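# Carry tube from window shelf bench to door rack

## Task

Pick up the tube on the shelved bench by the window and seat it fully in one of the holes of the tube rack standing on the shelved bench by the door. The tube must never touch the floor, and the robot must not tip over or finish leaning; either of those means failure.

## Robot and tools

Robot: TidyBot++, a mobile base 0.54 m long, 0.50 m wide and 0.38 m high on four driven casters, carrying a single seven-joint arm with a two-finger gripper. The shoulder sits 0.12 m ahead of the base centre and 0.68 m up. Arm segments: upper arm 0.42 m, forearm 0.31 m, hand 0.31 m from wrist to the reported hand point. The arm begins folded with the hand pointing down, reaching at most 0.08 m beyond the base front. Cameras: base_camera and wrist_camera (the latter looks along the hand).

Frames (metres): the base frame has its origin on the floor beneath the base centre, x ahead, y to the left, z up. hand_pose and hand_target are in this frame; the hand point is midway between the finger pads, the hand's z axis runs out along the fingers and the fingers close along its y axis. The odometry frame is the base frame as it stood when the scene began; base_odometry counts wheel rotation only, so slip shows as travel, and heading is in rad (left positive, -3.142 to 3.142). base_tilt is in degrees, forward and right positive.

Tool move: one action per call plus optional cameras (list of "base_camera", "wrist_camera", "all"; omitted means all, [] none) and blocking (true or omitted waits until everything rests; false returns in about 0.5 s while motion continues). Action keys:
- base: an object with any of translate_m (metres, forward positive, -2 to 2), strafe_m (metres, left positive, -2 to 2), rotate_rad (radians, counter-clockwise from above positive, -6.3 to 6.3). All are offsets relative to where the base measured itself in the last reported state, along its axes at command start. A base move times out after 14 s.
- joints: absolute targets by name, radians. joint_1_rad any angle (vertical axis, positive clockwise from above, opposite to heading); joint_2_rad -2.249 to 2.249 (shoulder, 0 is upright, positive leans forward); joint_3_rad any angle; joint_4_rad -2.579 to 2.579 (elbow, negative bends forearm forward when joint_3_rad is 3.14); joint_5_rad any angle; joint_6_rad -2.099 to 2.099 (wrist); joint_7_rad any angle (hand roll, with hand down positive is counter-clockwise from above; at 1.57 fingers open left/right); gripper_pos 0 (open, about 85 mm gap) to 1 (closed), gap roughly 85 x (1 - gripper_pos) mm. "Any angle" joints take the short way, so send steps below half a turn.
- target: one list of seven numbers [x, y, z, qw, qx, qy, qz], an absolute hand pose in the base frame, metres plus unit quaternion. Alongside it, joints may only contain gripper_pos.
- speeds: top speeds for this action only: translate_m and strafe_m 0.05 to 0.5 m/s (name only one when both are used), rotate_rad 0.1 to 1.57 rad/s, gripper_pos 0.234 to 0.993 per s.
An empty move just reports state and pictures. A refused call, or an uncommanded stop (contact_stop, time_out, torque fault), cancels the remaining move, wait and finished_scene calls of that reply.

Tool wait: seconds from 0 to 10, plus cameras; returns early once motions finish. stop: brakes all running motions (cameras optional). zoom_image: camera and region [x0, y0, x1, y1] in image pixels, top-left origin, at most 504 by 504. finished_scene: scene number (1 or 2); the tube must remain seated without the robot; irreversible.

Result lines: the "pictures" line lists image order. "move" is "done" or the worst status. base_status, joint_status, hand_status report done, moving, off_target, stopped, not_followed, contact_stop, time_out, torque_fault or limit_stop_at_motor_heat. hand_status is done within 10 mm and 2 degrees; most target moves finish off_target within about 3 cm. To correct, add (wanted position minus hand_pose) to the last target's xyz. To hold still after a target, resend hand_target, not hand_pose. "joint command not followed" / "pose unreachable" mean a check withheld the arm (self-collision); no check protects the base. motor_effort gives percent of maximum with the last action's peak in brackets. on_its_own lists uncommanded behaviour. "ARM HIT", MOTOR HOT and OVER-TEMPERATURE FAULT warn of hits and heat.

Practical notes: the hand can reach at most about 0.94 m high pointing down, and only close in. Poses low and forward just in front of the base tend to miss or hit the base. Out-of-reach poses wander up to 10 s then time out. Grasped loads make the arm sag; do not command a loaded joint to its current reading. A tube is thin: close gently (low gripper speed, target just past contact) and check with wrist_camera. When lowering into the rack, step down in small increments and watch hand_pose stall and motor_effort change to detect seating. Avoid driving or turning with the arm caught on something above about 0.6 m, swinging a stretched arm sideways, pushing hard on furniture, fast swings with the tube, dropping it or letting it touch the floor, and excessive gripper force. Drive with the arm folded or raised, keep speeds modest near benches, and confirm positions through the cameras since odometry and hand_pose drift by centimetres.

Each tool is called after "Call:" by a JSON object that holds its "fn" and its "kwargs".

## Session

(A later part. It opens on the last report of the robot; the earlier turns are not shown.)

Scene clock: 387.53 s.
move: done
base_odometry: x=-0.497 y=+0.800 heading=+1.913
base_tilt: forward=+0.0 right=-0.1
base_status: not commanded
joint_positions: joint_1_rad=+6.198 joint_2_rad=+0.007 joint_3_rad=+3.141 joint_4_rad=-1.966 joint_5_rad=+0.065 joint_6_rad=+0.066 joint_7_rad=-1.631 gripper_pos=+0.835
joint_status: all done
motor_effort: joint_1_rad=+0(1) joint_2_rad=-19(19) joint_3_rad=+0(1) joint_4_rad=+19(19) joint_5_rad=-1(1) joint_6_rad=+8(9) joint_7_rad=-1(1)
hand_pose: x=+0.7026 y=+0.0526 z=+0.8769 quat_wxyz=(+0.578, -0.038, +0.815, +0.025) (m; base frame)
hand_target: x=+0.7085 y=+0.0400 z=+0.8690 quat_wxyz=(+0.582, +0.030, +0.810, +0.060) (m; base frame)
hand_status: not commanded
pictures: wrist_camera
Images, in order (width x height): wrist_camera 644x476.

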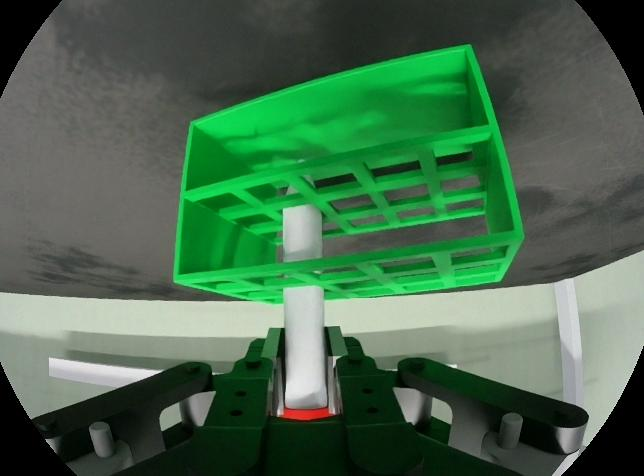

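Call:
{"fn": "move", "kwargs": {"joints": {"joint_1_rad": -0.0687, "joint_2_rad": 0.030, "joint_4_rad": -1.9945, "joint_6_rad": 0.1335}, "cameras": ["wrist_camera"]}}

Call:
{"fn": "move", "kwargs": {"joints": {"joint_1_rad": -0.0685, "joint_2_rad": 0.0323, "joint_4_rad": -2.0, "joint_6_rad": 0.141}, "cameras": ["wrist_camera"]}}

Scene clock: 397.83 s.
move: done
base_odometry: x=-0.497 y=+0.800 heading=+1.913
base_tilt: forward=+0.0 right=-0.1
base_status: not commanded
joint_positions: joint_1_rad=+6.198 joint_2_rad=+0.009 joint_3_rad=+3.141 joint_4_rad=-1.971 joint_5_rad=+0.065 joint_6_rad=+0.073 joint_7_rad=-1.631 gripper_pos=+0.835
joint_status: all done
motor_effort: joint_1_rad=+0(1) joint_2_rad=-18(19) joint_3_rad=+0(1) joint_4_rad=+18(19) joint_5_rad=+0(1) joint_6_rad=+9(9) joint_7_rad=+0(1)
hand_pose: x=+0.7026 y=+0.0526 z=+0.8748 quat_wxyz=(+0.578, -0.038, +0.815, +0.025) (m; base frame)
hand_target: x=+0.7083 y=+0.0399 z=+0.8666 quat_wxyz=(+0.582, +0.030, +0.810, +0.060) (m; base frame)
hand_status: not commanded
pictures: wrist_camera
Images, in order (width x height): wrist_camera 644x476.

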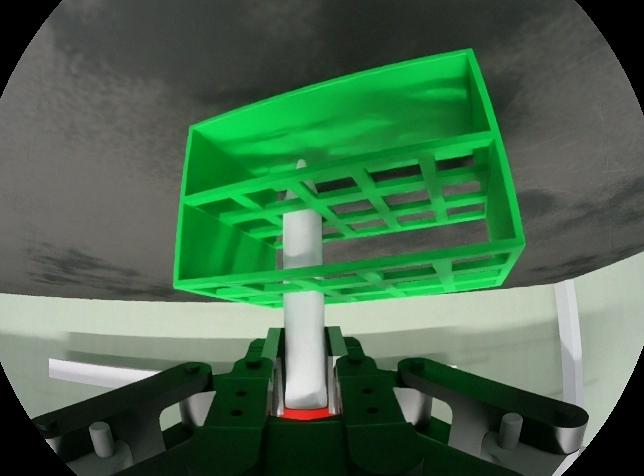

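Scene clock: 398.30 s.
move: done
base_odometry: x=-0.497 y=+0.800 heading=+1.913
base_tilt: forward=+0.0 right=-0.1
base_status: not commanded
joint_positions: joint_1_rad=+6.199 joint_2_rad=+0.011 joint_3_rad=+3.141 joint_4_rad=-1.976 joint_5_rad=+0.065 joint_6_rad=+0.081 joint_7_rad=-1.631 gripper_pos=+0.835
joint_status: all done
motor_effort: joint_1_rad=+0(1) joint_2_rad=-19(19) joint_3_rad=+0(1) joint_4_rad=+19(19) joint_5_rad=+0(1) joint_6_rad=+9(9) joint_7_rad=+1(1)
hand_pose: x=+0.7026 y=+0.0526 z=+0.8727 quat_wxyz=(+0.578, -0.038, +0.815, +0.026) (m; base frame)
hand_target: x=+0.7082 y=+0.0398 z=+0.8643 quat_wxyz=(+0.582, +0.030, +0.810, +0.060) (m; base frame)
hand_status: not commanded
pictures: wrist_camera
Images, in order (width x height): wrist_camera 644x476.

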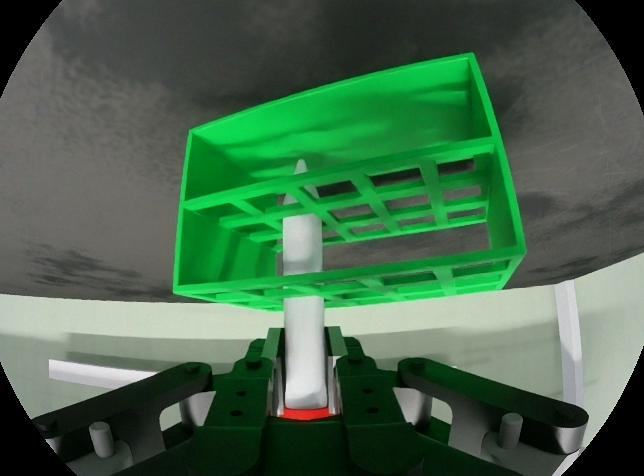

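Call:
{"fn": "zoom_image", "kwargs": {"camera": "wrist_camera", "region": [262, 130, 342, 200]}}

Scaled by 6.300.

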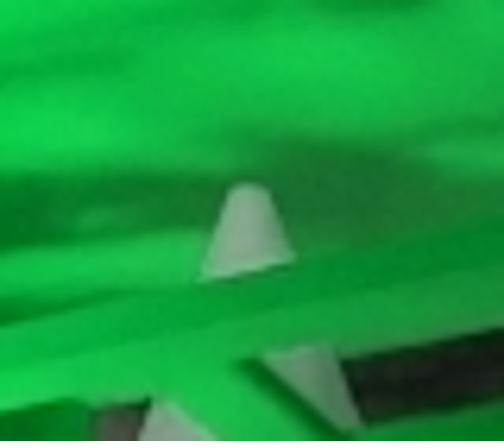

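Call:
{"fn": "move", "kwargs": {"joints": {"joint_1_rad": -0.0683, "joint_2_rad": 0.0346, "joint_4_rad": -2.0055, "joint_6_rad": 0.1485}, "cameras": []}}

Call:
{"fn": "move", "kwargs": {"joints": {"joint_1_rad": -0.0681, "joint_2_rad": 0.0369, "joint_4_rad": -2.011, "joint_6_rad": 0.156}, "cameras": ["wrist_camera"]}}

Call:
{"fn": "zoom_image", "kwargs": {"camera": "wrist_camera", "region": [262, 130, 342, 200]}}

Scene clock: 399.97 s.
move: done
base_odometry: x=-0.497 y=+0.800 heading=+1.913
base_tilt: forward=+0.0 right=-0.1
base_status: not commanded
joint_positions: joint_1_rad=+6.199 joint_2_rad=+0.013 joint_3_rad=+3.141 joint_4_rad=-1.982 joint_5_rad=+0.065 joint_6_rad=+0.088 joint_7_rad=-1.631 gripper_pos=+0.835
joint_status: all done
motor_effort: joint_1_rad=+0(1) joint_2_rad=-19(19) joint_3_rad=+0(1) joint_4_rad=+19(19) joint_5_rad=+0(1) joint_6_rad=+9(9) joint_7_rad=+0(1)
hand_pose: x=+0.7025 y=+0.0526 z=+0.8703 quat_wxyz=(+0.578, -0.038, +0.815, +0.026) (m; base frame)
hand_target: x=+0.7080 y=+0.0397 z=+0.8620 quat_wxyz=(+0.582, +0.030, +0.810, +0.060) (m; base frame)
hand_status: not commanded
pictures: none
No camera images: "cameras" was empty.

Scene clock: 400.43 s.
move: done
base_odometry: x=-0.497 y=+0.800 heading=+1.913
base_tilt: forward=+0.0 right=+0.0
base_status: not commanded
joint_positions: joint_1_rad=+6.199 joint_2_rad=+0.015 joint_3_rad=+3.141 joint_4_rad=-1.987 joint_5_rad=+0.065 joint_6_rad=+0.096 joint_7_rad=-1.631 gripper_pos=+0.835
joint_status: all done
motor_effort: joint_1_rad=+0(1) joint_2_rad=-19(20) joint_3_rad=-1(1) joint_4_rad=+18(18) joint_5_rad=+0(1) joint_6_rad=+9(9) joint_7_rad=+0(1)
hand_pose: x=+0.7024 y=+0.0525 z=+0.8681 quat_wxyz=(+0.578, -0.038, +0.815, +0.026) (m; base frame)
hand_target: x=+0.7079 y=+0.0395 z=+0.8597 quat_wxyz=(+0.582, +0.030, +0.810, +0.059) (m; base frame)
hand_status: not commanded
pictures: wrist_camera
Images, in order (width x height): wrist_camera 644x476.

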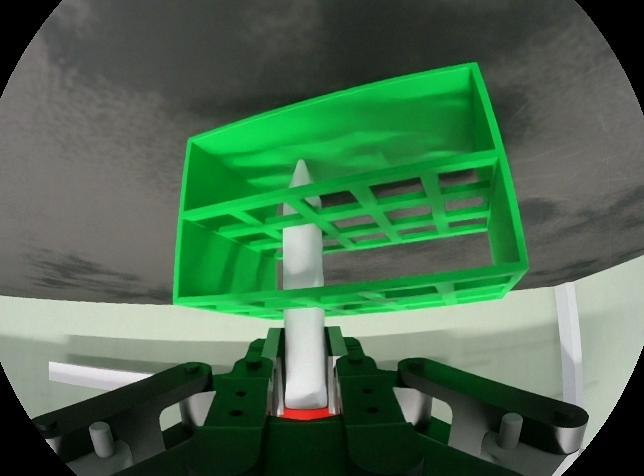

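Scaled by 6.300.

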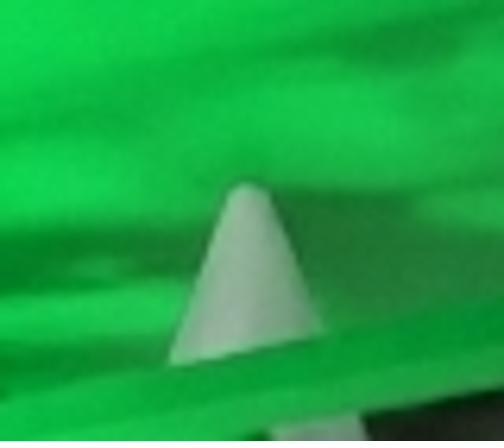

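Call:
{"fn": "move", "kwargs": {"joints": {"joint_1_rad": -0.0679, "joint_2_rad": 0.0392, "joint_4_rad": -2.0165, "joint_6_rad": 0.1635}, "cameras": []}}

Call:
{"fn": "move", "kwargs": {"joints": {"joint_1_rad": -0.0677, "joint_2_rad": 0.0415, "joint_4_rad": -2.022, "joint_6_rad": 0.171}, "cameras": ["wrist_camera"]}}

Call:
{"fn": "zoom_image", "kwargs": {"camera": "wrist_camera", "region": [262, 130, 342, 200]}}

Scene clock: 403.90 s.
move: done
base_odometry: x=-0.497 y=+0.800 heading=+1.913
base_tilt: forward=+0.0 right=+0.0
base_status: not commanded
joint_positions: joint_1_rad=+6.200 joint_2_rad=+0.016 joint_3_rad=+3.141 joint_4_rad=-1.992 joint_5_rad=+0.065 joint_6_rad=+0.104 joint_7_rad=-1.631 gripper_pos=+0.835
joint_status: all done
motor_effort: joint_1_rad=+0(2) joint_2_rad=-18(19) joint_3_rad=+0(1) joint_4_rad=+18(18) joint_5_rad=+0(1) joint_6_rad=+8(8) joint_7_rad=+0(1)
hand_pose: x=+0.7024 y=+0.0525 z=+0.8680 quat_wxyz=(+0.580, -0.038, +0.813, +0.026) (m; base frame)
hand_target: x=+0.7077 y=+0.0394 z=+0.8574 quat_wxyz=(+0.582, +0.030, +0.811, +0.059) (m; base frame)
hand_status: not commanded
pictures: none
No camera images: "cameras" was empty.

Scene clock: 404.37 s.
move: done
base_odometry: x=-0.497 y=+0.800 heading=+1.913
base_tilt: forward=+0.0 right=-0.1
base_status: not commanded
joint_positions: joint_1_rad=+6.200 joint_2_rad=+0.016 joint_3_rad=+3.141 joint_4_rad=-1.996 joint_5_rad=+0.065 joint_6_rad=+0.114 joint_7_rad=-1.631 gripper_pos=+0.835
joint_status: all done
motor_effort: joint_1_rad=+0(1) joint_2_rad=-18(19) joint_3_rad=-1(1) joint_4_rad=+18(18) joint_5_rad=+0(1) joint_6_rad=+8(9) joint_7_rad=+0(1)
hand_pose: x=+0.7024 y=+0.0525 z=+0.8679 quat_wxyz=(+0.582, -0.038, +0.812, +0.026) (m; base frame)
hand_target: x=+0.7075 y=+0.0393 z=+0.8551 quat_wxyz=(+0.582, +0.030, +0.811, +0.059) (m; base frame)
hand_status: not commanded
pictures: wrist_camera
Images, in order (width x height): wrist_camera 644x476.

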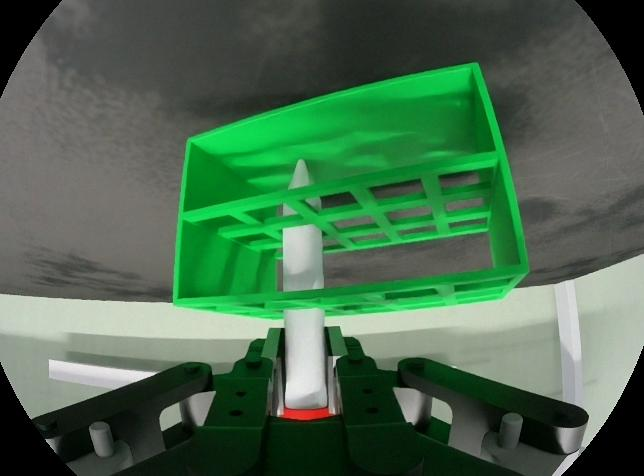

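Scaled by 6.300.

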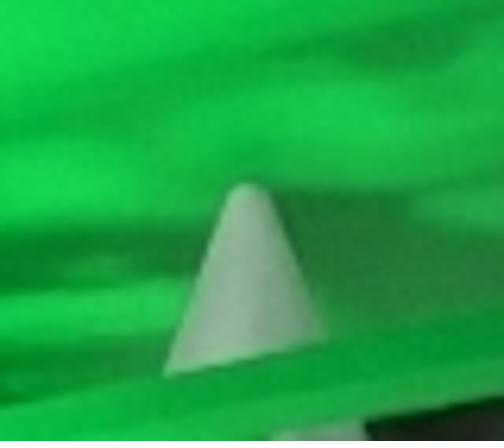

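Call:
{"fn": "move", "kwargs": {"joints": {"joint_1_rad": -0.0677, "joint_2_rad": 0.036, "joint_4_rad": -2.009, "joint_6_rad": 0.154}, "cameras": []}}

Call:
{"fn": "move", "kwargs": {"joints": {"gripper_pos": 0.77}, "speeds": {"gripper_pos": 0.234}, "cameras": ["wrist_camera"]}}

Scene clock: 407.80 s.
move: done
base_odometry: x=-0.497 y=+0.800 heading=+1.913
base_tilt: forward=+0.0 right=-0.1
base_status: not commanded
joint_positions: joint_1_rad=+6.200 joint_2_rad=+0.016 joint_3_rad=+3.141 joint_4_rad=-1.996 joint_5_rad=+0.065 joint_6_rad=+0.114 joint_7_rad=-1.631 gripper_pos=+0.835
joint_status: all done
motor_effort: joint_1_rad=+0(1) joint_2_rad=-18(18) joint_3_rad=-1(1) joint_4_rad=+18(18) joint_5_rad=-1(1) joint_6_rad=+8(8) joint_7_rad=+0(1)
hand_pose: x=+0.7024 y=+0.0525 z=+0.8680 quat_wxyz=(+0.582, -0.038, +0.812, +0.026) (m; base frame)
hand_target: x=+0.7080 y=+0.0393 z=+0.8608 quat_wxyz=(+0.582, +0.030, +0.810, +0.059) (m; base frame)
hand_status: not commanded
pictures: none
No camera images: "cameras" was empty.

Scene clock: 408.40 s.
move: done
base_odometry: x=-0.497 y=+0.800 heading=+1.913
base_tilt: forward=+0.0 right=+0.0
base_status: not commanded
joint_positions: joint_1_rad=+6.200 joint_2_rad=+0.017 joint_3_rad=+3.141 joint_4_rad=-1.996 joint_5_rad=+0.065 joint_6_rad=+0.114 joint_7_rad=-1.631 gripper_pos=+0.770
joint_status: all done
motor_effort: joint_1_rad=+1(1) joint_2_rad=-19(19) joint_3_rad=-1(1) joint_4_rad=+18(18) joint_5_rad=-1(1) joint_6_rad=+9(9) joint_7_rad=+0(1)
hand_pose: x=+0.7025 y=+0.0526 z=+0.8675 quat_wxyz=(+0.581, -0.038, +0.812, +0.026) (m; base frame)
hand_target: x=+0.7080 y=+0.0393 z=+0.8608 quat_wxyz=(+0.582, +0.030, +0.810, +0.059) (m; base frame)
hand_status: not commanded
pictures: wrist_camera
Images, in order (width x height): wrist_camera 644x476.

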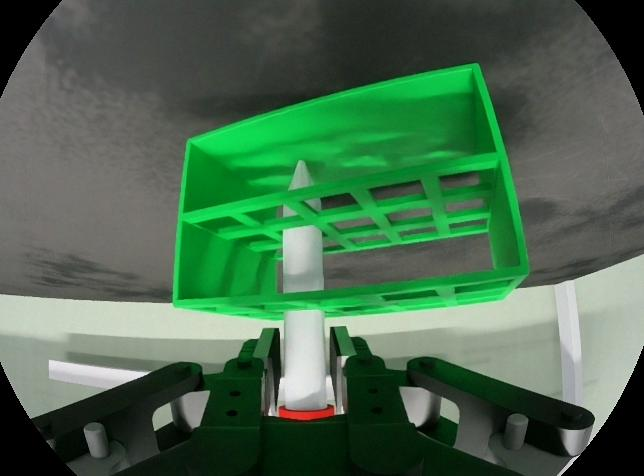

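Call:
{"fn": "move", "kwargs": {}}

Scene clock: 412.90 s.
base_odometry: x=-0.497 y=+0.800 heading=+1.913
base_tilt: forward=+0.0 right=+0.0
base_status: not commanded
joint_positions: joint_1_rad=+6.200 joint_2_rad=+0.017 joint_3_rad=+3.141 joint_4_rad=-1.996 joint_5_rad=+0.065 joint_6_rad=+0.114 joint_7_rad=-1.631 gripper_pos=+0.770
joint_status: all done
motor_effort: joint_1_rad=+0(1) joint_2_rad=-18(19) joint_3_rad=+0(1) joint_4_rad=+18(18) joint_5_rad=+0(1) joint_6_rad=+8(9) joint_7_rad=+0(1)
hand_pose: x=+0.7025 y=+0.0526 z=+0.8675 quat_wxyz=(+0.581, -0.038, +0.812, +0.026) (m; base frame)
hand_target: x=+0.7080 y=+0.0393 z=+0.8608 quat_wxyz=(+0.582, +0.030, +0.810, +0.059) (m; base frame)
hand_status: not commanded
pictures: base_camera, wrist_camera
Images, in order (width x height): base_camera 644x364, wrist_camera 644x476.

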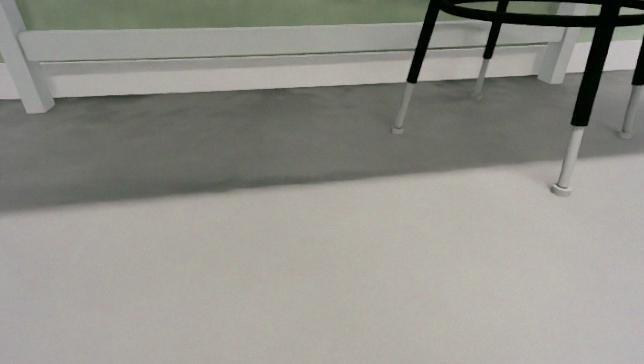

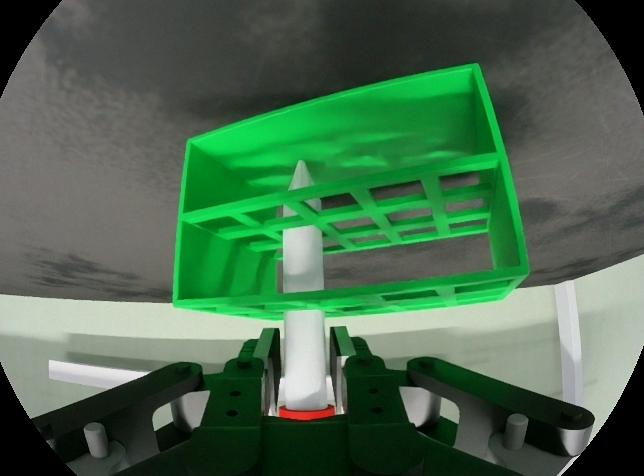

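Call:
{"fn": "move", "kwargs": {"joints": {"gripper_pos": 0.45}, "speeds": {"gripper_pos": 0.4}, "cameras": ["wrist_camera"]}}

Call:
{"fn": "move", "kwargs": {"base": {"translate_m": -0.15}, "speeds": {"translate_m": 0.2}, "cameras": ["wrist_camera"]}}

Scene clock: 415.07 s.
move: done
base_odometry: x=-0.497 y=+0.800 heading=+1.913
base_tilt: forward=+0.0 right=-0.1
base_status: not commanded
joint_positions: joint_1_rad=+6.200 joint_2_rad=+0.017 joint_3_rad=+3.141 joint_4_rad=-1.996 joint_5_rad=+0.065 joint_6_rad=+0.114 joint_7_rad=-1.631 gripper_pos=+0.451
joint_status: all done
motor_effort: joint_1_rad=+0(1) joint_2_rad=-19(19) joint_3_rad=-1(1) joint_4_rad=+18(19) joint_5_rad=+0(1) joint_6_rad=+8(9) joint_7_rad=+0(1)
hand_pose: x=+0.7025 y=+0.0526 z=+0.8675 quat_wxyz=(+0.581, -0.038, +0.812, +0.026) (m; base frame)
hand_target: x=+0.7080 y=+0.0393 z=+0.8608 quat_wxyz=(+0.582, +0.030, +0.810, +0.059) (m; base frame)
hand_status: not commanded
pictures: wrist_camera
Images, in order (width x height): wrist_camera 644x476.

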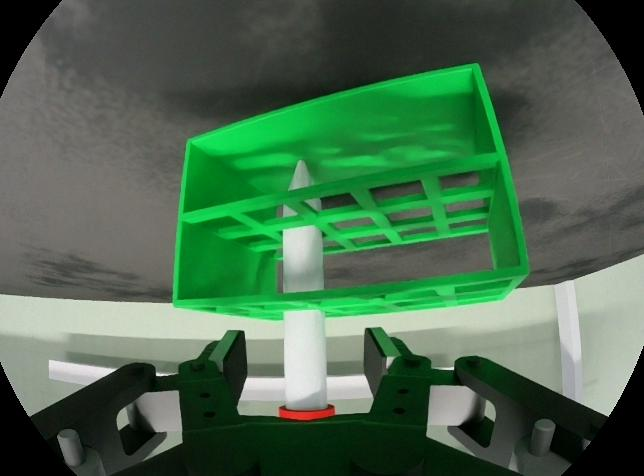

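Scene clock: 416.57 s.
move: done
base_odometry: x=-0.447 y=+0.658 heading=+1.913
base_tilt: forward=+0.0 right=+0.0
base_status: done
joint_positions: joint_1_rad=+6.203 joint_2_rad=+0.025 joint_3_rad=+3.141 joint_4_rad=-1.996 joint_5_rad=+0.065 joint_6_rad=+0.114 joint_7_rad=-1.631 gripper_pos=+0.451
joint_status: not commanded
motor_effort: joint_1_rad=+1(1) joint_2_rad=-19(22) joint_3_rad=+0(1) joint_4_rad=+18(19) joint_5_rad=+0(1) joint_6_rad=+9(9) joint_7_rad=+0(1)
hand_pose: x=+0.7042 y=+0.0510 z=+0.8627 quat_wxyz=(+0.578, -0.036, +0.815, +0.025) (m; base frame)
hand_target: x=+0.7080 y=+0.0393 z=+0.8608 quat_wxyz=(+0.582, +0.030, +0.810, +0.059) (m; base frame)
hand_status: not commanded
pictures: wrist_camera
Images, in order (width x height): wrist_camera 644x476.

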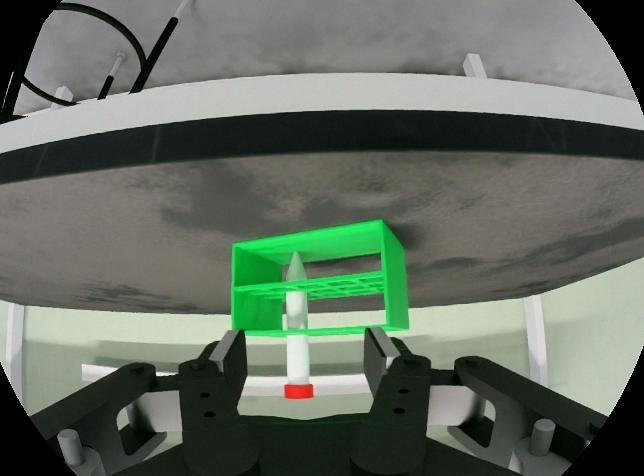

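Call:
{"fn": "finished_scene", "kwargs": {"scene": 1}}

The scene is finished: the task was done.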